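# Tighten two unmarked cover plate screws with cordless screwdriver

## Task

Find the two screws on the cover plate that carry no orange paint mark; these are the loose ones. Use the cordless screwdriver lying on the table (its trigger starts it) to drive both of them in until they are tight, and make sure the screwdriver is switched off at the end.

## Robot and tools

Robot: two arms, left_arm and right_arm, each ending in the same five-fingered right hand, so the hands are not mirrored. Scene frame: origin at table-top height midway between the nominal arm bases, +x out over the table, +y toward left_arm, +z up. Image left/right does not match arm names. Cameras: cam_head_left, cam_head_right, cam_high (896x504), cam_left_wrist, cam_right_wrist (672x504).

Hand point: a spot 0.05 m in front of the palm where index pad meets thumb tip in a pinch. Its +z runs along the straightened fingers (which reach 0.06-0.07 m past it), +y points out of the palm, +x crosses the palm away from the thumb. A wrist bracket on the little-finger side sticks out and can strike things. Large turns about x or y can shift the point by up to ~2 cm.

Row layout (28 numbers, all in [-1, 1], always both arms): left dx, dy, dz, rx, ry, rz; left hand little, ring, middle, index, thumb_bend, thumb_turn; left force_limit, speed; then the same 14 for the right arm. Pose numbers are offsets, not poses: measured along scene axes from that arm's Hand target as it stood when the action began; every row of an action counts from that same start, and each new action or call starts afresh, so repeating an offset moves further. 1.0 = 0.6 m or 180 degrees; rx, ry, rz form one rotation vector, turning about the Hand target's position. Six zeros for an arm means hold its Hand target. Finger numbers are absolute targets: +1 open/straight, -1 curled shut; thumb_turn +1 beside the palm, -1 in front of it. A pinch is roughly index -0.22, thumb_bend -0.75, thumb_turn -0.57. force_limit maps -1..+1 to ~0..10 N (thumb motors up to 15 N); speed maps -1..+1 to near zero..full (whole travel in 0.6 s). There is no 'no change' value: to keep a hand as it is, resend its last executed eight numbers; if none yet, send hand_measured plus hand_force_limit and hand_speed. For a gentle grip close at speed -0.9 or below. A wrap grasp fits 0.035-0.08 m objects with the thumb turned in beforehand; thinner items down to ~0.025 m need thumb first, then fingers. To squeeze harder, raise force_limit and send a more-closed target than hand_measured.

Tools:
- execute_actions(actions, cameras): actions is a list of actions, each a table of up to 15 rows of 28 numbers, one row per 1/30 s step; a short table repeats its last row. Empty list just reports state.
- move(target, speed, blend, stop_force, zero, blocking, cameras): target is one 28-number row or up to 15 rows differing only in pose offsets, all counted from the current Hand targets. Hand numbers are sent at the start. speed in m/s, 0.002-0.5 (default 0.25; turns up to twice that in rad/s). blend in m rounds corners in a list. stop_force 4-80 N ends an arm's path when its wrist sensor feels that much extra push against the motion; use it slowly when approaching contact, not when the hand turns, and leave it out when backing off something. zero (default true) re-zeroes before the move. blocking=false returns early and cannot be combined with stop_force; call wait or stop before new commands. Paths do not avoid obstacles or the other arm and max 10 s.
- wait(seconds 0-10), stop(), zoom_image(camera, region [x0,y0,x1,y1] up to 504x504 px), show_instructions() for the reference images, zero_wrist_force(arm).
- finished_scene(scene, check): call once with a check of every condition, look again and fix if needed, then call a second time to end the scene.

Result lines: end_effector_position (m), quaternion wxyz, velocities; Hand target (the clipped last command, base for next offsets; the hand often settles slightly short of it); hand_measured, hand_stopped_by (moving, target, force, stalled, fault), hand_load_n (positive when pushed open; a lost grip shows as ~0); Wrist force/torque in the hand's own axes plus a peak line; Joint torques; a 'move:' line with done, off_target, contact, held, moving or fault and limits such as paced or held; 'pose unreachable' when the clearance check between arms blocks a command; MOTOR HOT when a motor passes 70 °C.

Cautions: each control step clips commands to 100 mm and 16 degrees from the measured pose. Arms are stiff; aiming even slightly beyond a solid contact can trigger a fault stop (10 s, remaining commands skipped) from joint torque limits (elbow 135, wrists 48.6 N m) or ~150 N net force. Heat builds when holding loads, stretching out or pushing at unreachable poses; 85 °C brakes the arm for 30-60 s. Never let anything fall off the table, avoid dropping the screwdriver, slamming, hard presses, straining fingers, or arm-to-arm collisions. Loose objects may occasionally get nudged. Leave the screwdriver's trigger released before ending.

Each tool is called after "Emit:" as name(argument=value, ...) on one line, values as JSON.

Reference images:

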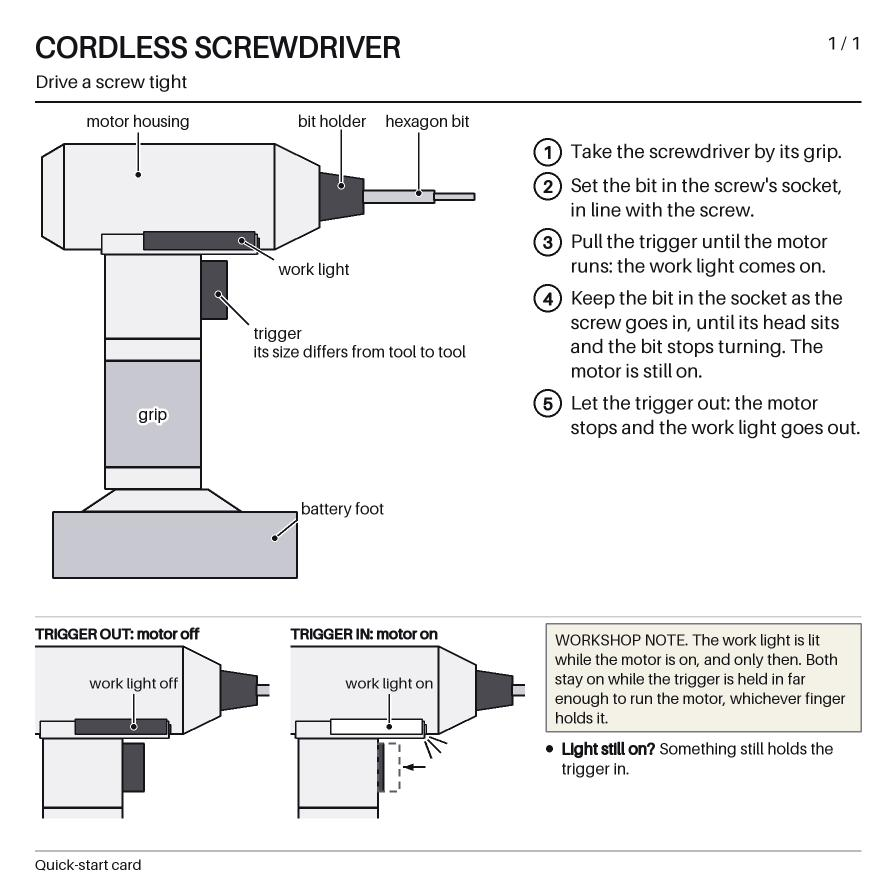

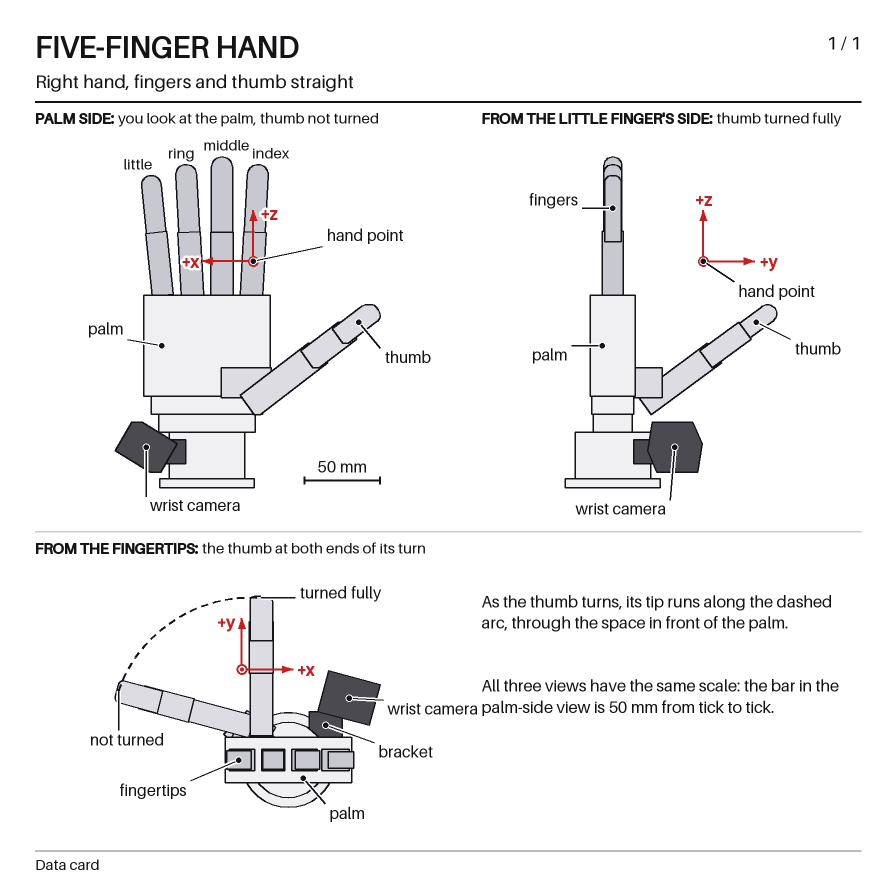

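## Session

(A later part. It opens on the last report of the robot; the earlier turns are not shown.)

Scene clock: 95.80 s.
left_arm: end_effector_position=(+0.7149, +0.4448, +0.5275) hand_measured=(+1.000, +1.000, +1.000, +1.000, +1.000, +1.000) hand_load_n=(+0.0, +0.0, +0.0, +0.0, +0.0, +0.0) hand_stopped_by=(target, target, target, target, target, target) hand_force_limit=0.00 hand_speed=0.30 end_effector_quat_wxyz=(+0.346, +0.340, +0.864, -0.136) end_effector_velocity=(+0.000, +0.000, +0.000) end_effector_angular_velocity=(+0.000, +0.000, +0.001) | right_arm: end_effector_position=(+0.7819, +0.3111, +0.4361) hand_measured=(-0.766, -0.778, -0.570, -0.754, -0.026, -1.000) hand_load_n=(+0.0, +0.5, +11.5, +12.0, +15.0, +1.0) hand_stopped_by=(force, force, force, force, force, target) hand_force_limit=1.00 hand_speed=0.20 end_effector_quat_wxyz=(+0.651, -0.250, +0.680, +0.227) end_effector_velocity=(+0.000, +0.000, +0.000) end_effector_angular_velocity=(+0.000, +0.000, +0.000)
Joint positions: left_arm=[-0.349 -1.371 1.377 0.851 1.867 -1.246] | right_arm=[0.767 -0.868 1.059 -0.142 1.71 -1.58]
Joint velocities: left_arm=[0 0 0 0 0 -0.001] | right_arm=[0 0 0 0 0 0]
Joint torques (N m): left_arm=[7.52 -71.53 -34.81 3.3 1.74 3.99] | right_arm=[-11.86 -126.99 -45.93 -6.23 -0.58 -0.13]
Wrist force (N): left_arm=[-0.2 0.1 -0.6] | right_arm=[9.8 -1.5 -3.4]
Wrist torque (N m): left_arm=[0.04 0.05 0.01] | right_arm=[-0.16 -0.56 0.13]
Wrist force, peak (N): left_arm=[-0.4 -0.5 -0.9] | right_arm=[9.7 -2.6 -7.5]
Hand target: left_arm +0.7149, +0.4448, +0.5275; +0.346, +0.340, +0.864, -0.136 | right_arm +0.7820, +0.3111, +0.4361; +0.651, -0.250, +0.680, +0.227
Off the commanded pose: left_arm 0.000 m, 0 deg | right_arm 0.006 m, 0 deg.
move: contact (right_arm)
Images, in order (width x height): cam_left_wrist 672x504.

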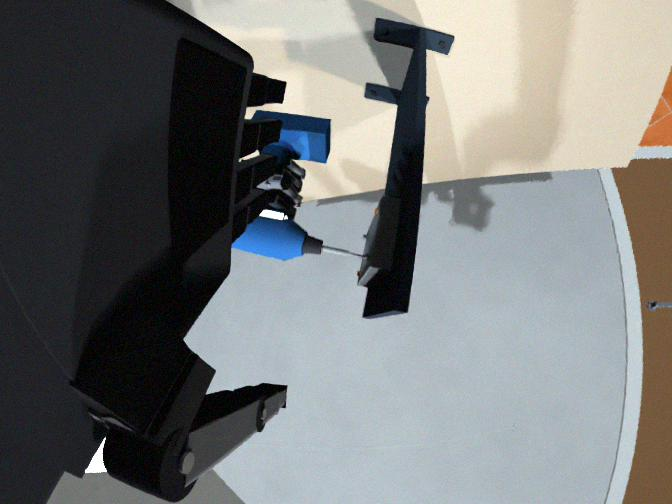

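Emit:
execute_actions(actions=[], cameras=["cam_left_wrist"])

Emit:
zoom_image(camera="cam_left_wrist", region=[345, 230, 385, 270])

Scene clock: 96.43 s.
left_arm: end_effector_position=(+0.7149, +0.4448, +0.5275) hand_measured=(+1.000, +1.000, +1.000, +1.000, +1.000, +1.000) hand_load_n=(+0.0, +0.0, +0.0, +0.0, +0.0, -0.5) hand_stopped_by=(target, target, target, target, target, target) hand_force_limit=0.00 hand_speed=0.30 end_effector_quat_wxyz=(+0.346, +0.340, +0.864, -0.136) end_effector_velocity=(+0.000, +0.000, +0.001) end_effector_angular_velocity=(+0.000, -0.002, -0.001) | right_arm: end_effector_position=(+0.7820, +0.3111, +0.4361) hand_measured=(-0.766, -0.778, -0.570, -0.754, -0.026, -1.000) hand_load_n=(+0.0, +0.0, +11.5, +11.5, +15.0, +1.0) hand_stopped_by=(force, force, force, force, force, target) hand_force_limit=1.00 hand_speed=0.20 end_effector_quat_wxyz=(+0.651, -0.250, +0.680, +0.227) end_effector_velocity=(+0.000, +0.000, -0.001) end_effector_angular_velocity=(+0.000, +0.000, +0.000)
Joint positions: left_arm=[-0.349 -1.371 1.377 0.851 1.867 -1.246] | right_arm=[0.767 -0.868 1.059 -0.142 1.71 -1.58]
Joint velocities: left_arm=[0.001 -0.001 0 -0.001 0.001 0.001] | right_arm=[0 0.001 0 -0.001 0 0]
Joint torques (N m): left_arm=[9.03 -67.65 -37.16 3.06 2.39 3.67] | right_arm=[-12.12 -127.88 -46.58 -5.97 -0.64 -0.26]
Wrist force (N): left_arm=[-0.1 -0.2 -0.7] | right_arm=[9.5 -1.1 -3.5]
Wrist torque (N m): left_arm=[0.01 0.04 0.00] | right_arm=[-0.10 -0.49 0.11]
Wrist force, peak (N): left_arm=[-0.1 -0.3 -1.1] | right_arm=[10.0 -1.4 -3.4]
Hand target: left_arm +0.7149, +0.4448, +0.5275; +0.346, +0.340, +0.864, -0.136 | right_arm +0.7820, +0.3111, +0.4361; +0.651, -0.250, +0.680, +0.227
Off the commanded pose: left_arm 0.000 m, 0 deg | right_arm 0.006 m, 0 deg.
Images, in order (width x height): cam_left_wrist 672x504.

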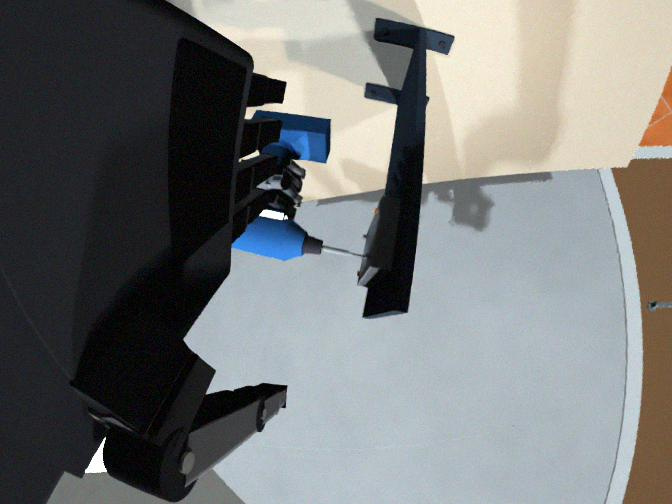

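Scaled by 12.600 from the camera's 672x504 image, which has a finer 960x720 frame.

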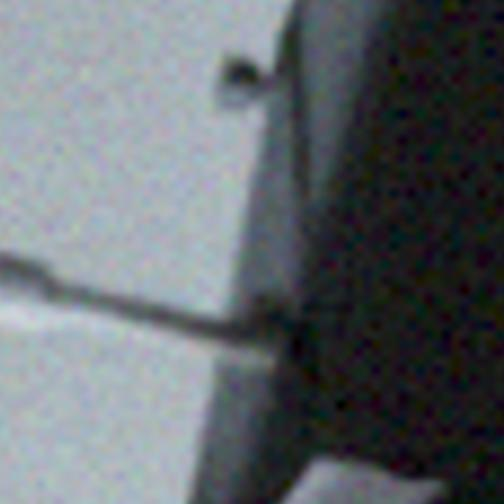

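Emit:
move(target=[[0,0,0,0,0,0,1,1,1,1,1,1,0,0.3,-0.00123,-0.00178,0,0,0,0,-1,-1,-0.97,-0.95,-0.97,-1,1,0.2],[0,0,0,0,0,0,1,1,1,1,1,1,0,0.3,-0.00123,-0.00178,-0.00083,0,0,0,-1,-1,-0.97,-0.95,-0.97,-1,1,0.2]], speed=0.02, cameras=[])

Emit:
move(target=[0,0,0,0,0,0,1,1,1,1,1,1,0,0.3,0.0066,0.0096,0,0,0,0,-1,-1,-0.97,-0.95,-0.97,-1,1,0.2], speed=0.004, stop_force=4, cameras=["cam_left_wrist"])

Emit:
zoom_image(camera="cam_left_wrist", region=[345, 230, 385, 270])

Scene clock: 97.50 s.
left_arm: end_effector_position=(+0.7149, +0.4448, +0.5275) hand_measured=(+1.000, +1.000, +1.000, +1.000, +1.000, +1.000) hand_load_n=(+0.0, +0.0, +0.0, +0.0, +0.0, +0.0) hand_stopped_by=(target, target, target, target, target, target) hand_force_limit=0.00 hand_speed=0.30 end_effector_quat_wxyz=(+0.346, +0.340, +0.864, -0.136) end_effector_velocity=(+0.000, +0.000, +0.001) end_effector_angular_velocity=(+0.000, -0.001, +0.000) | right_arm: end_effector_position=(+0.7812, +0.3100, +0.4357) hand_measured=(-0.766, -0.778, -0.570, -0.754, -0.026, -1.000) hand_load_n=(+0.0, +0.0, +11.5, +12.0, +15.0, +1.0) hand_stopped_by=(force, force, force, force, force, target) hand_force_limit=1.00 hand_speed=0.20 end_effector_quat_wxyz=(+0.651, -0.250, +0.680, +0.227) end_effector_velocity=(+0.000, +0.000, -0.002) end_effector_angular_velocity=(-0.002, +0.002, +0.000)
Joint positions: left_arm=[-0.349 -1.371 1.377 0.851 1.867 -1.246] | right_arm=[0.767 -0.87 1.064 -0.144 1.71 -1.58]
Joint velocities: left_arm=[0 -0.001 0 0 0 0] | right_arm=[0 0.001 0 0.002 0 0]
Joint torques (N m): left_arm=[6.7 -70.21 -38.92 1.81 2.38 4.19] | right_arm=[-14.23 -108.79 -46.19 -5.75 -1.38 -0.6]
Wrist force (N): left_arm=[-0.1 -0.3 -0.4] | right_arm=[9.9 -0.2 0.4]
Wrist torque (N m): left_arm=[-0.03 0.04 0.00] | right_arm=[-0.23 -0.36 0.06]
Wrist force, peak (N): left_arm=[-0.3 -0.7 -0.7] | right_arm=[10.0 -1.6 -3.6]
Hand target: left_arm +0.7149, +0.4448, +0.5275; +0.346, +0.340, +0.864, -0.136 | right_arm +0.7812, +0.3100, +0.4356; +0.651, -0.250, +0.680, +0.227
Off the commanded pose: left_arm 0.000 m, 0 deg | right_arm 0.000 m, 0 deg.
move: done
No camera images: "cameras" was empty.

Scene clock: 98.87 s.
left_arm: end_effector_position=(+0.7149, +0.4448, +0.5275) hand_measured=(+1.000, +1.000, +1.000, +1.000, +1.000, +1.000) hand_load_n=(+0.0, -0.5, +0.0, +0.0, +0.0, +0.0) hand_stopped_by=(target, target, target, target, target, target) hand_force_limit=0.00 hand_speed=0.30 end_effector_quat_wxyz=(+0.346, +0.340, +0.864, -0.136) end_effector_velocity=(+0.000, +0.001, +0.000) end_effector_angular_velocity=(+0.000, -0.001, +0.000) | right_arm: end_effector_position=(+0.7821, +0.3110, +0.4356) hand_measured=(-0.766, -0.778, -0.570, -0.754, -0.026, -1.000) hand_load_n=(+0.0, +0.0, +11.5, +11.5, +15.0, +1.0) hand_stopped_by=(force, force, force, force, force, target) hand_force_limit=1.00 hand_speed=0.20 end_effector_quat_wxyz=(+0.651, -0.250, +0.680, +0.227) end_effector_velocity=(+0.000, +0.000, -0.001) end_effector_angular_velocity=(+0.000, +0.000, +0.000)
Joint positions: left_arm=[-0.349 -1.371 1.377 0.851 1.867 -1.246] | right_arm=[0.767 -0.868 1.06 -0.143 1.71 -1.58]
Joint velocities: left_arm=[0.001 0 0 -0.001 0 0.001] | right_arm=[0 0.001 0 -0.001 0 0]
Joint torques (N m): left_arm=[8.6 -68.81 -40.84 0.83 1.43 3.8] | right_arm=[-9.69 -127.35 -45.6 -6.34 -0.31 -0.44]
Wrist force (N): left_arm=[-0.3 -0.3 -1.0] | right_arm=[9.4 -0.9 -2.2]
Wrist torque (N m): left_arm=[0.00 0.08 -0.01] | right_arm=[-0.17 -0.44 0.08]
Wrist force, peak (N): left_arm=[0.0 -0.3 -1.1] | right_arm=[10.0 -1.9 -6.0]
Hand target: left_arm +0.7149, +0.4448, +0.5275; +0.346, +0.340, +0.864, -0.136 | right_arm +0.7821, +0.3110, +0.4356; +0.651, -0.250, +0.680, +0.227
Off the commanded pose: left_arm 0.000 m, 0 deg | right_arm 0.006 m, 0 deg.
move: contact (right_arm)
Images, in order (width x height): cam_left_wrist 672x504.

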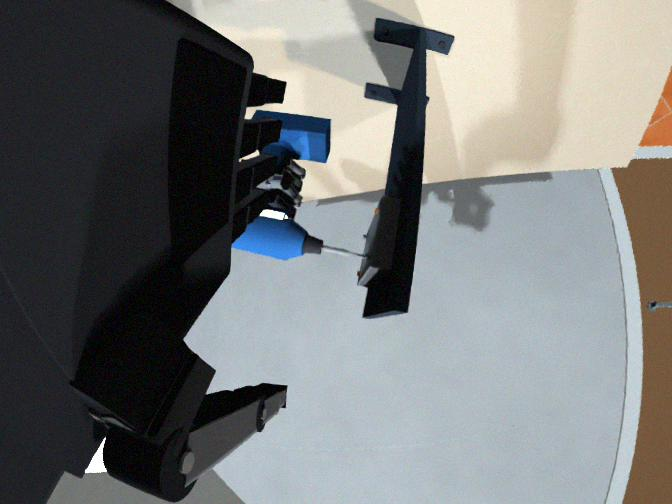

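Scaled by 12.600 from the camera's 672x504 image, which has a finer 960x720 frame.

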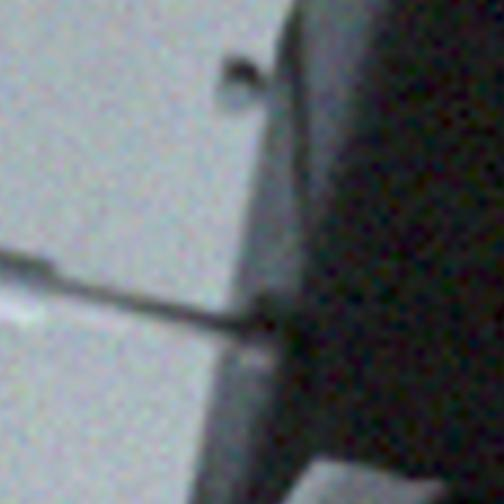

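Emit:
move(target=[[-0.0887,0.063,0.042,0,0,0,1,1,1,1,1,1,0,0.3,0,0,0,0,0,0,-1,-1,-0.97,-0.95,-0.97,-1,1,0.2],[-0.0287,0.053,0.132,0.09,0.1,0,1,1,1,1,1,1,0,0.3,0,0,0,0,0,0,-1,-1,-0.97,-0.95,-0.97,-1,1,0.2],[0.0708,-0.046,0.1545,0.1894,0.2032,0,1,1,1,1,1,1,0,0.3,0,0,0,0,0,0,-1,-1,-0.97,-0.95,-0.97,-1,1,0.2]], blend=[0.02,0.03,0], speed=0.2, cameras=["cam_left_wrist"])

Emit:
zoom_image(camera="cam_left_wrist", region=[330, 264, 358, 292])

Scene clock: 102.10 s.
left_arm: end_effector_position=(+0.7573, +0.4171, +0.6195) hand_measured=(+1.000, +1.000, +1.000, +1.000, +1.000, +1.000) hand_load_n=(+0.0, +0.0, +0.0, +0.5, +0.0, +0.0) hand_stopped_by=(target, target, target, target, target, target) hand_force_limit=0.00 hand_speed=0.30 end_effector_quat_wxyz=(-0.051, +0.366, +0.929, +0.020) end_effector_velocity=(+0.000, -0.001, +0.000) end_effector_angular_velocity=(+0.000, +0.000, -0.003) | right_arm: end_effector_position=(+0.7821, +0.3110, +0.4356) hand_measured=(-0.766, -0.778, -0.570, -0.754, -0.026, -1.000) hand_load_n=(+0.0, +0.0, +11.5, +11.5, +15.0, +1.0) hand_stopped_by=(force, force, force, force, force, target) hand_force_limit=1.00 hand_speed=0.20 end_effector_quat_wxyz=(+0.651, -0.250, +0.680, +0.227) end_effector_velocity=(+0.000, -0.001, +0.003) end_effector_angular_velocity=(+0.002, -0.002, +0.000)
Joint positions: left_arm=[-0.469 -0.782 0.302 2.155 1.536 -1.256] | right_arm=[0.767 -0.868 1.06 -0.143 1.71 -1.58]
Joint velocities: left_arm=[-0.001 0 0 0 0 0.001] | right_arm=[0 -0.002 0 0 0 0]
Joint torques (N m): left_arm=[1.19 -82.11 -34.29 4.07 -1.01 3.58] | right_arm=[-13.01 -126.91 -52.04 -3.75 -0.3 -0.7]
Wrist force (N): left_arm=[1.6 -0.8 -0.4] | right_arm=[9.6 -1.1 -2.5]
Wrist torque (N m): left_arm=[-0.03 -0.31 0.20] | right_arm=[-0.16 -0.44 0.09]
Wrist force, peak (N): left_arm=[1.9 -0.9 -0.5] | right_arm=[10.2 -1.3 -2.5]
Hand target: left_arm +0.7573, +0.4171, +0.6196; -0.051, +0.366, +0.929, +0.020 | right_arm +0.7821, +0.3110, +0.4356; +0.651, -0.250, +0.680, +0.227
Off the commanded pose: left_arm 0.001 m, 0 deg | right_arm 0.000 m, 0 deg.
move: done
Images, in order (width x height): cam_left_wrist 672x504.

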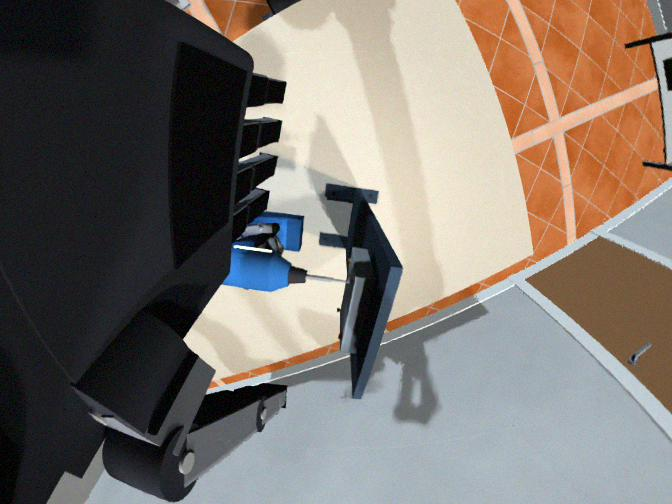

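Scaled by 18.000 from the camera's 672x504 image, which has a finer 960x720 frame.

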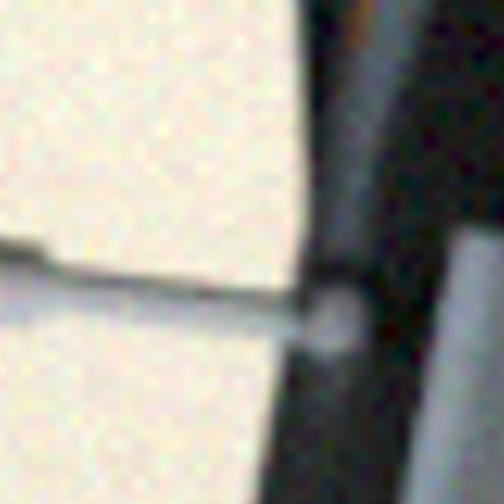

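Emit:
zoom_image(camera="cam_left_wrist", region=[322, 296, 362, 336])

Emit:
zoom_image(camera="cam_left_wrist", region=[325, 320, 353, 348])

Scaled by 12.600 from the camera's 672x504 image, which has a finer 960x720 frame.

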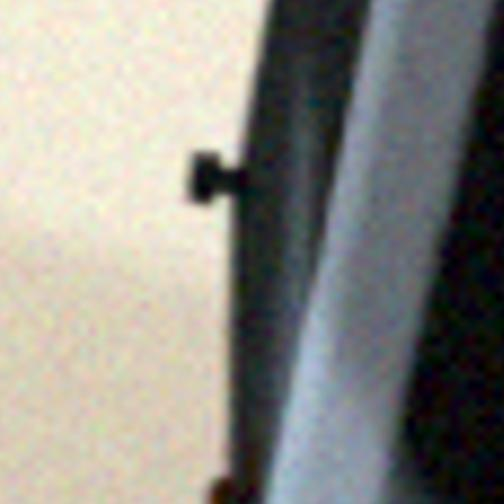

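Scaled by 18.000 from the camera's 672x504 image, which has a finer 960x720 frame.

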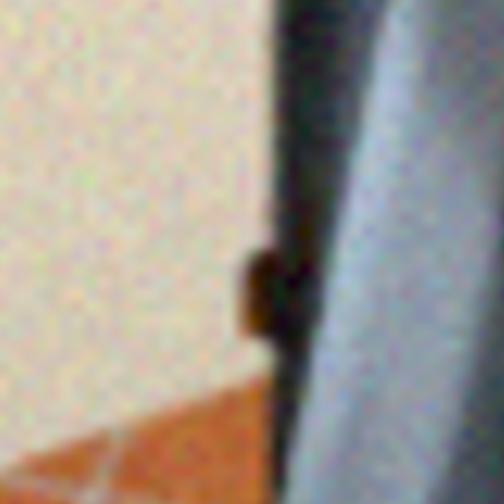

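Emit:
move(target=[[0,0,0,0,0,0,1,1,1,1,1,1,0,0.3,-0.00123,-0.00178,0,0,0,0,-1,-1,-0.97,-0.95,-0.97,-1,1,0.2],[0,0,0,0,0,0,1,1,1,1,1,1,0,0.3,-0.00123,-0.00178,-0.00067,0,0,0,-1,-1,-0.97,-0.95,-0.97,-1,1,0.2]], speed=0.02, cameras=[])

Emit:
move(target=[0,0,0,0,0,0,1,1,1,1,1,1,0,0.3,0.0066,0.0096,0,0,0,0,-1,-1,-0.97,-0.95,-0.97,-1,1,0.2], speed=0.004, stop_force=4, cameras=["cam_left_wrist"])

Emit:
zoom_image(camera="cam_left_wrist", region=[330, 264, 358, 292])

Scene clock: 103.50 s.
left_arm: end_effector_position=(+0.7573, +0.4171, +0.6196) hand_measured=(+1.000, +1.000, +1.000, +1.000, +1.000, +1.000) hand_load_n=(+0.0, +0.0, +0.0, +0.0, +0.0, +0.0) hand_stopped_by=(target, target, target, target, target, target) hand_force_limit=0.00 hand_speed=0.30 end_effector_quat_wxyz=(-0.051, +0.366, +0.929, +0.020) end_effector_velocity=(+0.000, +0.000, +0.001) end_effector_angular_velocity=(+0.000, -0.001, +0.000) | right_arm: end_effector_position=(+0.7813, +0.3099, +0.4353) hand_measured=(-0.766, -0.778, -0.570, -0.754, -0.026, -1.000) hand_load_n=(+0.0, +0.0, +11.5, +11.5, +15.0, +1.0) hand_stopped_by=(force, force, force, force, force, target) hand_force_limit=1.00 hand_speed=0.20 end_effector_quat_wxyz=(+0.651, -0.250, +0.680, +0.227) end_effector_velocity=(+0.000, +0.000, -0.001) end_effector_angular_velocity=(+0.001, +0.000, +0.000)
Joint positions: left_arm=[-0.469 -0.782 0.302 2.155 1.536 -1.256] | right_arm=[0.767 -0.87 1.065 -0.145 1.709 -1.58]
Joint velocities: left_arm=[0 -0.001 0 0 0 -0.001] | right_arm=[0 0.001 0 -0.002 0 0]
Joint torques (N m): left_arm=[5.07 -86.7 -25.07 3 -1.76 4.13] | right_arm=[-14.33 -108.17 -46.01 -5.94 -1.59 -0.64]
Wrist force (N): left_arm=[1.6 -0.8 -0.3] | right_arm=[10.0 0.1 0.5]
Wrist torque (N m): left_arm=[-0.04 -0.32 0.21] | right_arm=[-0.19 -0.38 0.07]
Wrist force, peak (N): left_arm=[1.7 -1.1 -0.6] | right_arm=[10.1 -1.0 -2.6]
Hand target: left_arm +0.7573, +0.4171, +0.6196; -0.051, +0.366, +0.929, +0.020 | right_arm +0.7814, +0.3099, +0.4352; +0.651, -0.250, +0.680, +0.227
Off the commanded pose: left_arm 0.000 m, 0 deg | right_arm 0.000 m, 0 deg.
move: done
No camera images: "cameras" was empty.

Scene clock: 104.87 s.
left_arm: end_effector_position=(+0.7573, +0.4171, +0.6195) hand_measured=(+1.000, +1.000, +1.000, +1.000, +1.000, +1.000) hand_load_n=(+0.0, +0.0, -0.5, +0.0, +0.0, +0.0) hand_stopped_by=(target, target, target, target, target, target) hand_force_limit=0.00 hand_speed=0.30 end_effector_quat_wxyz=(-0.051, +0.366, +0.929, +0.020) end_effector_velocity=(+0.000, +0.001, +0.001) end_effector_angular_velocity=(+0.001, -0.001, +0.000) | right_arm: end_effector_position=(+0.7822, +0.3110, +0.4352) hand_measured=(-0.766, -0.778, -0.570, -0.754, -0.026, -1.000) hand_load_n=(+0.0, +0.0, +11.5, +12.0, +15.0, +0.5) hand_stopped_by=(force, force, force, force, force, target) hand_force_limit=1.00 hand_speed=0.20 end_effector_quat_wxyz=(+0.651, -0.250, +0.680, +0.227) end_effector_velocity=(+0.000, +0.000, -0.001) end_effector_angular_velocity=(-0.001, +0.001, +0.000)
Joint positions: left_arm=[-0.469 -0.782 0.302 2.155 1.536 -1.256] | right_arm=[0.767 -0.867 1.06 -0.143 1.71 -1.58]
Joint velocities: left_arm=[0 -0.001 0 0.001 -0.001 0] | right_arm=[0 0.001 0 0.001 0 0]
Joint torques (N m): left_arm=[6.65 -99.54 -23.47 1.3 -1.95 3.87] | right_arm=[-10.74 -126.72 -45.78 -6.56 -0.4 -0.51]
Wrist force (N): left_arm=[1.5 -0.8 -0.3] | right_arm=[9.6 -1.3 -3.5]
Wrist torque (N m): left_arm=[-0.03 -0.31 0.20] | right_arm=[-0.15 -0.48 0.11]
Wrist force, peak (N): left_arm=[1.7 -1.4 -0.2] | right_arm=[9.8 -2.2 -7.3]
Hand target: left_arm +0.7573, +0.4171, +0.6196; -0.051, +0.366, +0.929, +0.020 | right_arm +0.7823, +0.3110, +0.4352; +0.651, -0.250, +0.680, +0.227
Off the commanded pose: left_arm 0.000 m, 0 deg | right_arm 0.006 m, 0 deg.
move: contact (right_arm)
Images, in order (width x height): cam_left_wrist 672x504.

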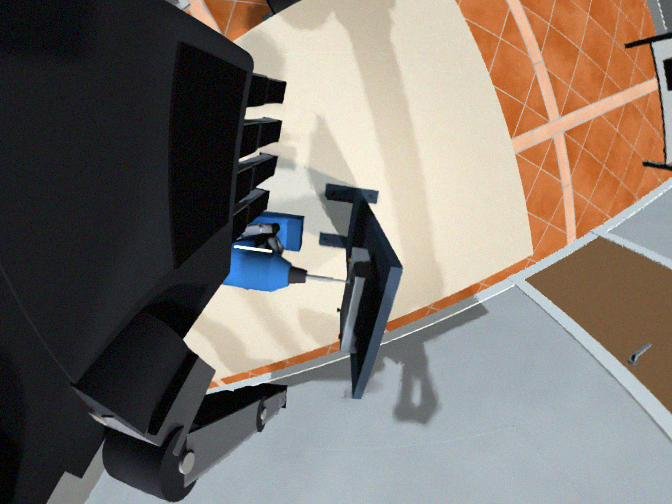

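Scaled by 18.000 from the camera's 672x504 image, which has a finer 960x720 frame.

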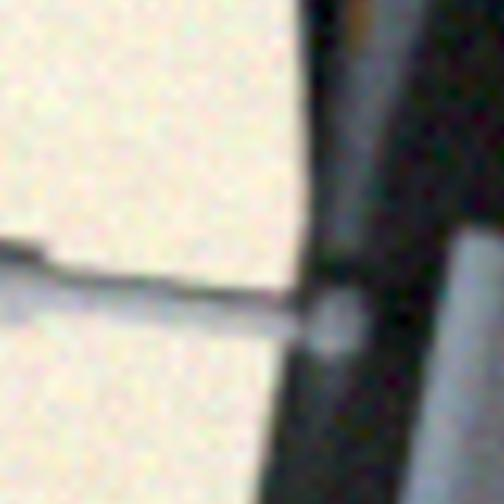

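Emit:
move(target=[[0,0,0,0,0,0,1,1,1,1,1,1,0,0.3,-0.00123,-0.00178,0,0,0,0,-1,-1,-0.97,-0.95,-0.97,-1,1,0.2],[0,0,0,0,0,0,1,1,1,1,1,1,0,0.3,-0.00082,-0.00207,-0.00017,0,0,0,-1,-1,-0.97,-0.95,-0.97,-1,1,0.2]], speed=0.02, cameras=[])

Emit:
move(target=[0,0,0,0,0,0,1,1,1,1,1,1,0,0.3,0.0066,0.0096,0,0,0,0,-1,-1,-0.97,-0.95,-0.97,-1,1,0.2], speed=0.004, stop_force=4, cameras=["cam_left_wrist"])

Emit:
zoom_image(camera="cam_left_wrist", region=[330, 264, 358, 292])

Scene clock: 105.97 s.
left_arm: end_effector_position=(+0.7573, +0.4171, +0.6196) hand_measured=(+1.000, +1.000, +1.000, +1.000, +1.000, +1.000) hand_load_n=(+0.0, +0.0, +0.0, +0.0, -0.5, +0.5) hand_stopped_by=(target, target, target, target, target, target) hand_force_limit=0.00 hand_speed=0.30 end_effector_quat_wxyz=(-0.051, +0.366, +0.929, +0.020) end_effector_velocity=(+0.001, +0.001, -0.001) end_effector_angular_velocity=(+0.001, +0.001, +0.000) | right_arm: end_effector_position=(+0.7818, +0.3097, +0.4351) hand_measured=(-0.766, -0.778, -0.570, -0.754, -0.026, -1.000) hand_load_n=(+0.0, +0.0, +11.5, +11.5, +15.0, +1.0) hand_stopped_by=(force, force, force, force, force, target) hand_force_limit=1.00 hand_speed=0.20 end_effector_quat_wxyz=(+0.651, -0.250, +0.680, +0.227) end_effector_velocity=(+0.000, +0.000, +0.000) end_effector_angular_velocity=(+0.000, +0.001, +0.000)
Joint positions: left_arm=[-0.469 -0.782 0.302 2.155 1.536 -1.256] | right_arm=[0.766 -0.87 1.065 -0.145 1.709 -1.58]
Joint velocities: left_arm=[0.001 0.001 0 0 0 0.001] | right_arm=[0 0 0 0.001 0 0]
Joint torques (N m): left_arm=[8.52 -105.49 -25.23 2.18 -1.74 3.4] | right_arm=[-10.7 -115.41 -46.92 -6.37 -1.3 -0.96]
Wrist force (N): left_arm=[1.7 -1.4 -0.3] | right_arm=[9.9 0.2 0.4]
Wrist torque (N m): left_arm=[-0.13 -0.35 0.20] | right_arm=[-0.18 -0.35 0.08]
Wrist force, peak (N): left_arm=[1.8 -1.3 -0.2] | right_arm=[10.0 -1.2 -3.6]
Hand target: left_arm +0.7573, +0.4171, +0.6196; -0.051, +0.366, +0.929, +0.020 | right_arm +0.7818, +0.3097, +0.4351; +0.651, -0.250, +0.680, +0.227
Off the commanded pose: left_arm 0.000 m, 0 deg | right_arm 0.000 m, 0 deg.
move: done
No camera images: "cameras" was empty.

Scene clock: 107.37 s.
left_arm: end_effector_position=(+0.7573, +0.4171, +0.6196) hand_measured=(+1.000, +1.000, +1.000, +1.000, +1.000, +1.000) hand_load_n=(+0.0, +0.0, +0.0, +0.0, +0.0, +0.0) hand_stopped_by=(target, target, target, target, target, target) hand_force_limit=0.00 hand_speed=0.30 end_effector_quat_wxyz=(-0.051, +0.366, +0.929, +0.020) end_effector_velocity=(+0.000, -0.001, +0.000) end_effector_angular_velocity=(+0.000, +0.000, -0.001) | right_arm: end_effector_position=(+0.7826, +0.3108, +0.4351) hand_measured=(-0.766, -0.778, -0.570, -0.754, -0.026, -1.000) hand_load_n=(+0.0, +0.0, +11.5, +12.0, +15.0, +1.0) hand_stopped_by=(force, force, force, force, force, target) hand_force_limit=1.00 hand_speed=0.20 end_effector_quat_wxyz=(+0.651, -0.250, +0.680, +0.227) end_effector_velocity=(+0.000, +0.000, +0.001) end_effector_angular_velocity=(+0.001, +0.000, +0.000)
Joint positions: left_arm=[-0.469 -0.782 0.302 2.155 1.536 -1.256] | right_arm=[0.766 -0.867 1.06 -0.143 1.709 -1.58]
Joint velocities: left_arm=[-0.001 0 0 0 0 0] | right_arm=[0 0 0 0 0 0]
Joint torques (N m): left_arm=[7.73 -103.49 -25.56 2.74 -1.87 3.27] | right_arm=[-12.97 -127.61 -46.13 -6.63 -0.51 -0.79]
Wrist force (N): left_arm=[1.7 -0.7 -0.7] | right_arm=[10.0 -1.6 -4.1]
Wrist torque (N m): left_arm=[-0.01 -0.32 0.22] | right_arm=[-0.15 -0.52 0.12]
Wrist force, peak (N): left_arm=[1.7 -1.5 -0.2] | right_arm=[10.1 -2.4 -7.9]
Hand target: left_arm +0.7573, +0.4171, +0.6196; -0.051, +0.366, +0.929, +0.020 | right_arm +0.7826, +0.3107, +0.4351; +0.651, -0.250, +0.680, +0.227
Off the commanded pose: left_arm 0.000 m, 0 deg | right_arm 0.006 m, 0 deg.
move: contact (right_arm)
Images, in order (width x height): cam_left_wrist 672x504.

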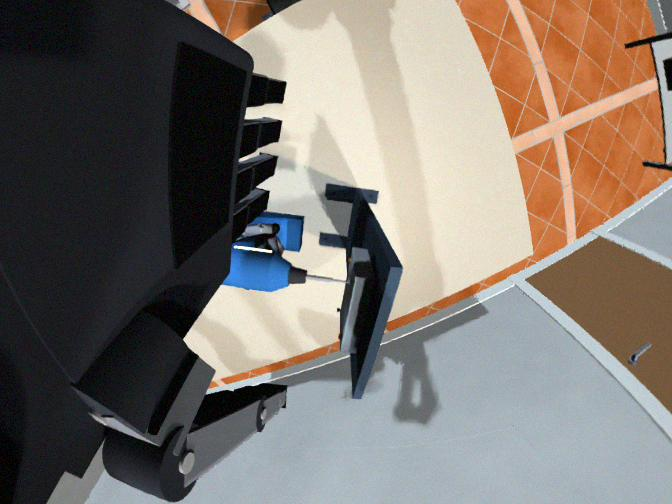

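Scaled by 18.000 from the camera's 672x504 image, which has a finer 960x720 frame.

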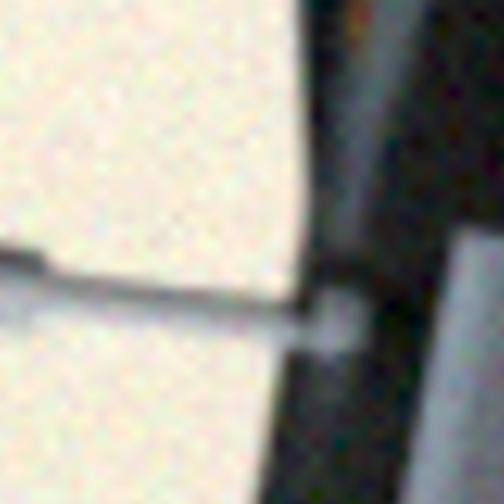

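Emit:
move(target=[[0,0,0,0,0,0,1,1,1,1,1,1,0,0.3,0.00047,0.00069,0,0,0,0,-1,-1,-0.97,-0.95,-0.97,-1,1,0.2],[0,0,0,0,0,0,1,1,1,1,1,1,0,0.3,0.00088,0.0004,0,0,0,0,-1,-1,-0.97,-0.95,-0.97,-1,1,0.2],[0,0,0,0,0,0,1,1,1,1,1,1,0,0.3,0.00074,0.0005,0.00042,0,0,0,-1,-1,-0.97,-0.95,-0.97,-1,1,0.2],[0,0,0,0,0,0,1,1,1,1,1,1,0,0.3,0.00033,0.00079,0.00058,0,0,0,-1,-1,-0.97,-0.95,-0.97,-1,1,0.2],[0,0,0,0,0,0,1,1,1,1,1,1,0,0.3,-0.00001,0.00102,0.00033,0,0,0,-1,-1,-0.97,-0.95,-0.97,-1,1,0.2],[0,0,0,0,0,0,1,1,1,1,1,1,0,0.3,-0.00001,0.00102,-0.00025,0,0,0,-1,-1,-0.97,-0.95,-0.97,-1,1,0.2],[0,0,0,0,0,0,1,1,1,1,1,1,0,0.3,0.00033,0.00079,-0.00058,0,0,0,-1,-1,-0.97,-0.95,-0.97,-1,1,0.2],[0,0,0,0,0,0,1,1,1,1,1,1,0,0.3,0.00074,0.0005,-0.00067,0,0,0,-1,-1,-0.97,-0.95,-0.97,-1,1,0.2],[0,0,0,0,0,0,1,1,1,1,1,1,0,0.3,0.00115,0.00021,-0.00042,0,0,0,-1,-1,-0.97,-0.95,-0.97,-1,1,0.2],[0,0,0,0,0,0,1,1,1,1,1,1,0,0.3,0.00047,0.00069,0,0,0,0,-1,-1,-0.97,-0.95,-0.97,-1,1,0.2]], speed=0.003, cameras=["cam_left_wrist"])

Emit:
zoom_image(camera="cam_left_wrist", region=[330, 264, 358, 292])

Scene clock: 109.50 s.
left_arm: end_effector_position=(+0.7573, +0.4171, +0.6196) hand_measured=(+1.000, +1.000, +1.000, +1.000, +1.000, +1.000) hand_load_n=(+0.0, +0.0, +0.0, +0.0, +0.0, +0.0) hand_stopped_by=(target, target, target, target, target, target) hand_force_limit=0.00 hand_speed=0.30 end_effector_quat_wxyz=(-0.051, +0.366, +0.929, +0.020) end_effector_velocity=(+0.000, +0.001, +0.000) end_effector_angular_velocity=(+0.001, +0.000, +0.001) | right_arm: end_effector_position=(+0.7830, +0.3111, +0.4350) hand_measured=(-0.766, -0.778, -0.570, -0.754, -0.026, -1.000) hand_load_n=(+1.0, +1.0, +11.5, +11.5, +15.0, +0.5) hand_stopped_by=(force, force, force, force, force, target) hand_force_limit=1.00 hand_speed=0.20 end_effector_quat_wxyz=(+0.651, -0.250, +0.680, +0.227) end_effector_velocity=(+0.000, +0.000, +0.000) end_effector_angular_velocity=(+0.000, +0.000, +0.001)
Joint positions: left_arm=[-0.469 -0.782 0.302 2.155 1.536 -1.256] | right_arm=[0.766 -0.866 1.059 -0.143 1.709 -1.58]
Joint velocities: left_arm=[0 0 0 0 0 0] | right_arm=[0 0 0 0 0 0]
Joint torques (N m): left_arm=[8.6 -103.19 -26.89 4.07 -1.61 3.55] | right_arm=[14.93 -123.35 -58.55 -3.17 1.84 -0.36]
Wrist force (N): left_arm=[1.4 -1.0 -0.1] | right_arm=[10.6 -4.6 -14.2]
Wrist torque (N m): left_arm=[-0.08 -0.29 0.18] | right_arm=[0.07 -0.93 0.28]
Wrist force, peak (N): left_arm=[1.8 -1.6 -0.5] | right_arm=[10.5 -4.4 -14.6]
Hand target: left_arm +0.7573, +0.4171, +0.6196; -0.051, +0.366, +0.929, +0.020 | right_arm +0.7829, +0.3112, +0.4351; +0.651, -0.250, +0.680, +0.227
Off the commanded pose: left_arm 0.000 m, 0 deg | right_arm 0.000 m, 0 deg.
move: done
Images, in order (width x height): cam_left_wrist 672x504.

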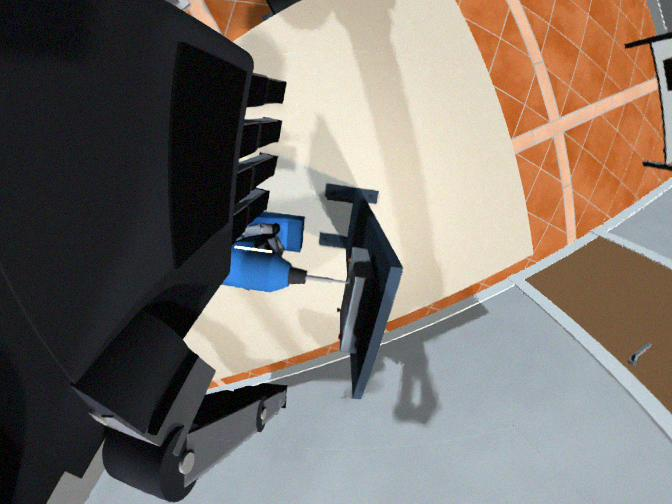

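Scaled by 18.000 from the camera's 672x504 image, which has a finer 960x720 frame.

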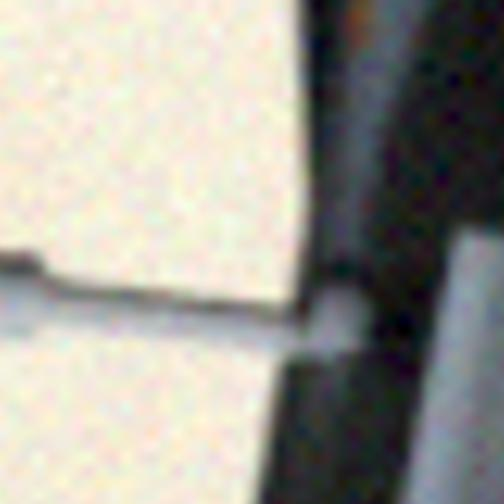

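Emit:
move(target=[0,0,0,0,0,0,1,1,1,1,1,1,0,0.3,-0.0046,-0.0067,0,0,0,0,-1,-1,-0.97,-0.95,-0.97,-1,1,0.2], speed=0.02, cameras=["cam_left_wrist"])

Emit:
zoom_image(camera="cam_left_wrist", region=[330, 266, 354, 290])

Emit:
zoom_image(camera="cam_left_wrist", region=[330, 264, 358, 292])

Scene clock: 110.47 s.
left_arm: end_effector_position=(+0.7573, +0.4171, +0.6196) hand_measured=(+1.000, +1.000, +1.000, +1.000, +1.000, +1.000) hand_load_n=(+0.0, +0.0, +0.0, +0.0, +0.0, +0.0) hand_stopped_by=(target, target, target, target, target, target) hand_force_limit=0.00 hand_speed=0.30 end_effector_quat_wxyz=(-0.051, +0.366, +0.929, +0.020) end_effector_velocity=(+0.000, +0.000, -0.001) end_effector_angular_velocity=(-0.001, +0.001, +0.002) | right_arm: end_effector_position=(+0.7801, +0.3071, +0.4351) hand_measured=(-0.766, -0.778, -0.570, -0.754, -0.026, -1.000) hand_load_n=(+0.0, +0.0, +11.5, +11.5, +15.0, +1.0) hand_stopped_by=(force, force, force, force, force, target) hand_force_limit=1.00 hand_speed=0.20 end_effector_quat_wxyz=(+0.651, -0.250, +0.680, +0.227) end_effector_velocity=(+0.001, +0.000, -0.001) end_effector_angular_velocity=(-0.001, +0.000, +0.000)
Joint positions: left_arm=[-0.469 -0.782 0.302 2.155 1.536 -1.256] | right_arm=[0.766 -0.876 1.075 -0.149 1.709 -1.58]
Joint velocities: left_arm=[0 0.001 0 0 0.001 -0.002] | right_arm=[0 0.001 -0.001 0.001 0 0]
Joint torques (N m): left_arm=[7.76 -105.19 -29.83 4.47 -1.65 3.76] | right_arm=[-14.56 -109.71 -56.51 -4.27 -1.32 -1.21]
Wrist force (N): left_arm=[1.6 -1.4 -0.4] | right_arm=[9.8 0.3 0.4]
Wrist torque (N m): left_arm=[-0.12 -0.32 0.19] | right_arm=[-0.14 -0.33 0.07]
Wrist force, peak (N): left_arm=[2.0 -1.0 -0.6] | right_arm=[10.4 -4.6 -14.6]
Hand target: left_arm +0.7573, +0.4171, +0.6196; -0.051, +0.366, +0.929, +0.020 | right_arm +0.7802, +0.3071, +0.4351; +0.651, -0.250, +0.680, +0.227
Off the commanded pose: left_arm 0.000 m, 0 deg | right_arm 0.000 m, 0 deg.
move: done
Images, in order (width x height): cam_left_wrist 672x504.

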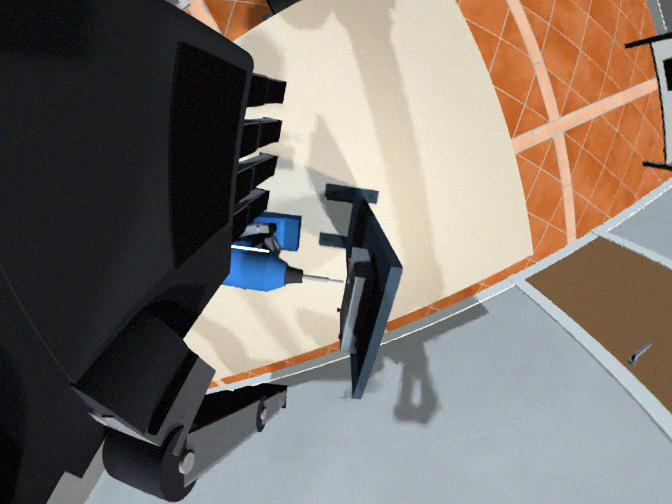

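Scaled by 21.000 from the camera's 672x504 image, which has a finer 960x720 frame.

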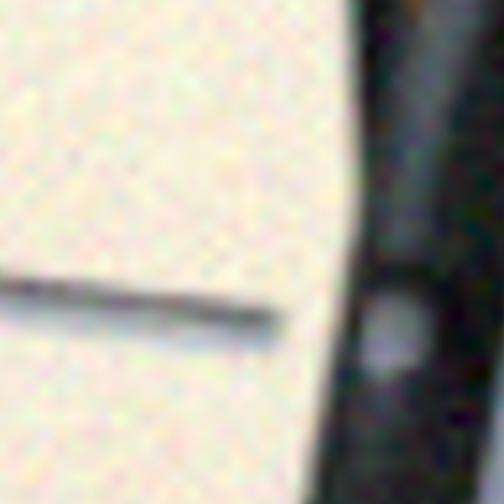

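Scaled by 18.000 from the camera's 672x504 image, which has a finer 960x720 frame.

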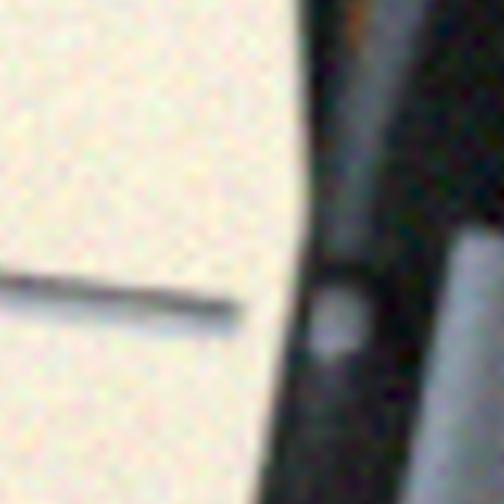

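Emit:
move(target=[[-0.1,0.1,-0.03,-0.09,-0.1,0,1,1,1,1,1,1,0,0.3,0,0,0,0,0,0,-1,-1,-0.97,-0.95,-0.97,-1,1,0.2],[-0.1595,0.109,-0.1125,-0.1894,-0.2032,0,1,1,1,1,1,1,0,0.3,0,0,0,0,0,0,-1,-1,-0.97,-0.95,-0.97,-1,1,0.2],[-0.0708,0.046,-0.1545,-0.1894,-0.2032,0,1,1,1,1,1,1,0,0.3,0,0,0,0,0,0,-1,-1,-0.97,-0.95,-0.97,-1,1,0.2]], blend=[0.03,0.02,0], speed=0.2, cameras=["cam_left_wrist"])

Emit:
zoom_image(camera="cam_left_wrist", region=[345, 236, 373, 264])

Scene clock: 114.00 s.
left_arm: end_effector_position=(+0.7148, +0.4447, +0.5276) hand_measured=(+1.000, +1.000, +1.000, +1.000, +1.000, +1.000) hand_load_n=(+0.0, +0.0, +0.0, +0.0, +0.0, +0.0) hand_stopped_by=(target, target, target, target, target, target) hand_force_limit=0.00 hand_speed=0.30 end_effector_quat_wxyz=(+0.346, +0.340, +0.864, -0.136) end_effector_velocity=(+0.000, -0.001, +0.000) end_effector_angular_velocity=(+0.001, +0.000, -0.001) | right_arm: end_effector_position=(+0.7802, +0.3071, +0.4351) hand_measured=(-0.766, -0.778, -0.570, -0.754, -0.026, -1.000) hand_load_n=(+0.0, +0.0, +11.5, +11.5, +15.0, +1.0) hand_stopped_by=(force, force, force, force, force, target) hand_force_limit=1.00 hand_speed=0.20 end_effector_quat_wxyz=(+0.651, -0.250, +0.680, +0.227) end_effector_velocity=(+0.000, +0.000, +0.001) end_effector_angular_velocity=(+0.000, +0.000, +0.000)
Joint positions: left_arm=[-0.349 -1.371 1.377 0.851 1.865 -1.247] | right_arm=[0.766 -0.875 1.074 -0.149 1.709 -1.58]
Joint velocities: left_arm=[-0.001 0 0 0 -0.001 0.001] | right_arm=[0 -0.001 0 0 0 0]
Joint torques (N m): left_arm=[3.13 -42.03 -31.97 5.37 2.33 3.79] | right_arm=[-14.96 -108.97 -51.13 -3.6 0.62 -1.19]
Wrist force (N): left_arm=[-0.2 -0.5 -0.5] | right_arm=[10.1 0.1 0.4]
Wrist torque (N m): left_arm=[-0.05 0.06 -0.01] | right_arm=[-0.17 -0.38 0.08]
Wrist force, peak (N): left_arm=[0.8 -1.1 -2.0] | right_arm=[10.3 0.2 0.3]
Hand target: left_arm +0.7148, +0.4447, +0.5275; +0.346, +0.340, +0.864, -0.136 | right_arm +0.7802, +0.3071, +0.4351; +0.651, -0.250, +0.680, +0.227
Off the commanded pose: left_arm 0.001 m, 0 deg | right_arm 0.000 m, 0 deg.
move: done
Images, in order (width x height): cam_left_wrist 672x504.

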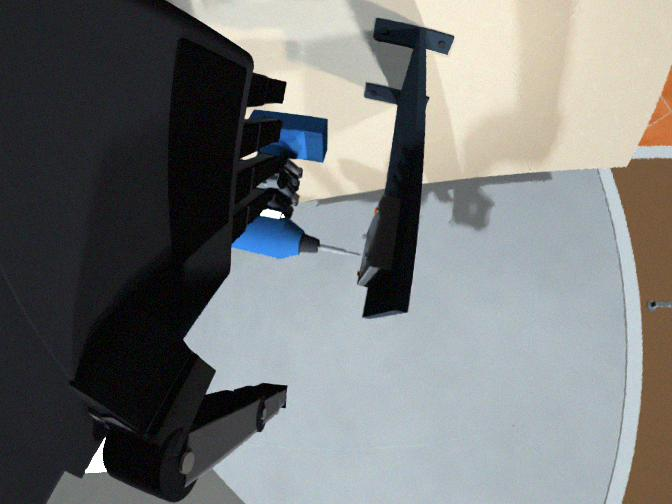

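Scaled by 18.000 from the camera's 672x504 image, which has a finer 960x720 frame.

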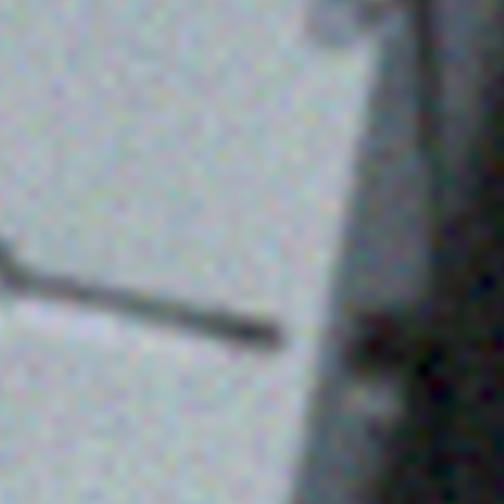

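Emit:
move(target=[[0,0,0,0,0,0,1,1,1,1,1,1,0,0.3,0.0026,0.0038,0.0005,0,0,0,-1,-1,-0.97,-0.95,-0.97,-1,1,0.2]], speed=0.02, cameras=[])

Emit:
move(target=[0,0,0,0,0,0,1,1,1,1,1,1,0,0.3,0.0066,0.0096,0,0,0,0,-1,-1,-0.97,-0.95,-0.97,-1,1,0.2], speed=0.004, stop_force=4, cameras=["cam_left_wrist"])

Emit:
zoom_image(camera="cam_left_wrist", region=[345, 236, 373, 264])

Scene clock: 115.37 s.
left_arm: end_effector_position=(+0.7148, +0.4447, +0.5275) hand_measured=(+1.000, +1.000, +1.000, +1.000, +1.000, +1.000) hand_load_n=(+0.0, +0.0, +0.0, +0.0, +0.0, +0.0) hand_stopped_by=(target, target, target, target, target, target) hand_force_limit=0.00 hand_speed=0.30 end_effector_quat_wxyz=(+0.346, +0.340, +0.864, -0.136) end_effector_velocity=(+0.000, +0.000, -0.001) end_effector_angular_velocity=(-0.001, +0.002, +0.000) | right_arm: end_effector_position=(+0.7818, +0.3094, +0.4354) hand_measured=(-0.766, -0.778, -0.570, -0.754, -0.026, -1.000) hand_load_n=(+0.0, +0.0, +11.5, +11.5, +15.0, +1.0) hand_stopped_by=(force, force, force, force, force, target) hand_force_limit=1.00 hand_speed=0.20 end_effector_quat_wxyz=(+0.651, -0.250, +0.680, +0.227) end_effector_velocity=(+0.000, +0.000, -0.001) end_effector_angular_velocity=(-0.001, +0.001, +0.000)
Joint positions: left_arm=[-0.349 -1.371 1.377 0.851 1.865 -1.247] | right_arm=[0.766 -0.87 1.065 -0.145 1.709 -1.58]
Joint velocities: left_arm=[0 0.001 0 0 0.001 -0.001] | right_arm=[0 0.001 0.001 0 0 0]
Joint torques (N m): left_arm=[8.03 -36.68 -31.18 4.37 2.27 4.02] | right_arm=[13.93 -122.12 -46.97 -3.61 2.27 -0.07]
Wrist force (N): left_arm=[-0.2 -0.3 -0.7] | right_arm=[9.8 0.0 0.5]
Wrist torque (N m): left_arm=[0.00 0.06 -0.01] | right_arm=[-0.21 -0.35 0.06]
Wrist force, peak (N): left_arm=[-0.5 -0.5 -0.9] | right_arm=[10.2 -0.1 0.4]
Hand target: left_arm +0.7148, +0.4447, +0.5275; +0.346, +0.340, +0.864, -0.136 | right_arm +0.7817, +0.3094, +0.4354; +0.651, -0.250, +0.680, +0.227
Off the commanded pose: left_arm 0.000 m, 0 deg | right_arm 0.000 m, 0 deg.
move: done
No camera images: "cameras" was empty.

Scene clock: 116.83 s.
left_arm: end_effector_position=(+0.7148, +0.4447, +0.5275) hand_measured=(+1.000, +1.000, +1.000, +1.000, +1.000, +1.000) hand_load_n=(+0.0, +0.0, +0.0, +0.0, -0.5, +0.0) hand_stopped_by=(target, target, target, target, target, target) hand_force_limit=0.00 hand_speed=0.30 end_effector_quat_wxyz=(+0.346, +0.340, +0.864, -0.136) end_effector_velocity=(+0.000, +0.000, +0.000) end_effector_angular_velocity=(+0.000, +0.001, +0.000) | right_arm: end_effector_position=(+0.7827, +0.3108, +0.4354) hand_measured=(-0.766, -0.778, -0.570, -0.754, -0.026, -1.000) hand_load_n=(+0.0, +0.5, +11.5, +11.5, +15.0, +1.0) hand_stopped_by=(force, force, force, force, force, target) hand_force_limit=1.00 hand_speed=0.20 end_effector_quat_wxyz=(+0.651, -0.250, +0.680, +0.227) end_effector_velocity=(+0.000, +0.000, +0.000) end_effector_angular_velocity=(+0.000, +0.000, +0.000)
Joint positions: left_arm=[-0.349 -1.371 1.377 0.851 1.865 -1.247] | right_arm=[0.766 -0.867 1.06 -0.143 1.709 -1.58]
Joint velocities: left_arm=[0 0.001 0 0 0.001 0] | right_arm=[0 0 0 0 0 0]
Joint torques (N m): left_arm=[3.86 -38.83 -35.46 3.83 1.69 3.83] | right_arm=[5.65 -128.34 -46.16 -6.39 -0.3 0.56]
Wrist force (N): left_arm=[-0.5 -0.2 -0.9] | right_arm=[10.4 -1.3 -3.2]
Wrist torque (N m): left_arm=[0.02 0.11 -0.02] | right_arm=[-0.15 -0.54 0.14]
Wrist force, peak (N): left_arm=[-0.4 -0.3 -0.9] | right_arm=[10.3 -2.3 -7.1]
Hand target: left_arm +0.7148, +0.4447, +0.5275; +0.346, +0.340, +0.864, -0.136 | right_arm +0.7827, +0.3108, +0.4354; +0.651, -0.250, +0.680, +0.227
Off the commanded pose: left_arm 0.000 m, 0 deg | right_arm 0.005 m, 0 deg.
move: contact (right_arm)
Images, in order (width x height): cam_left_wrist 672x504.

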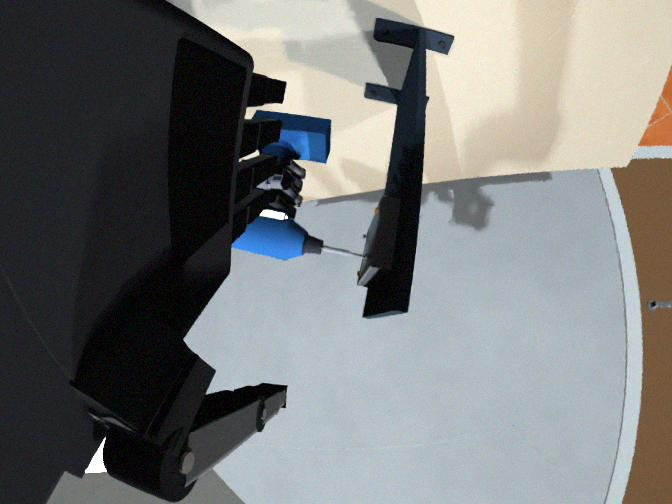

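Scaled by 18.000 from the camera's 672x504 image, which has a finer 960x720 frame.

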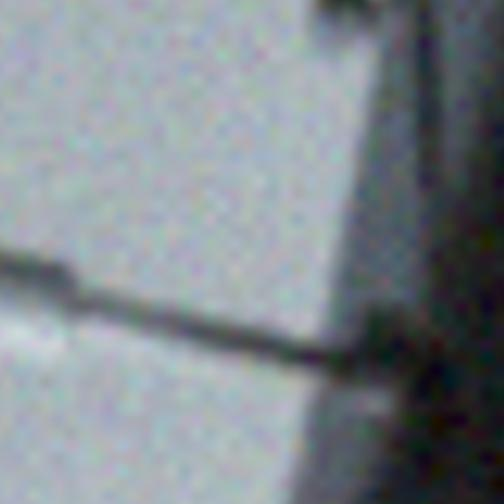

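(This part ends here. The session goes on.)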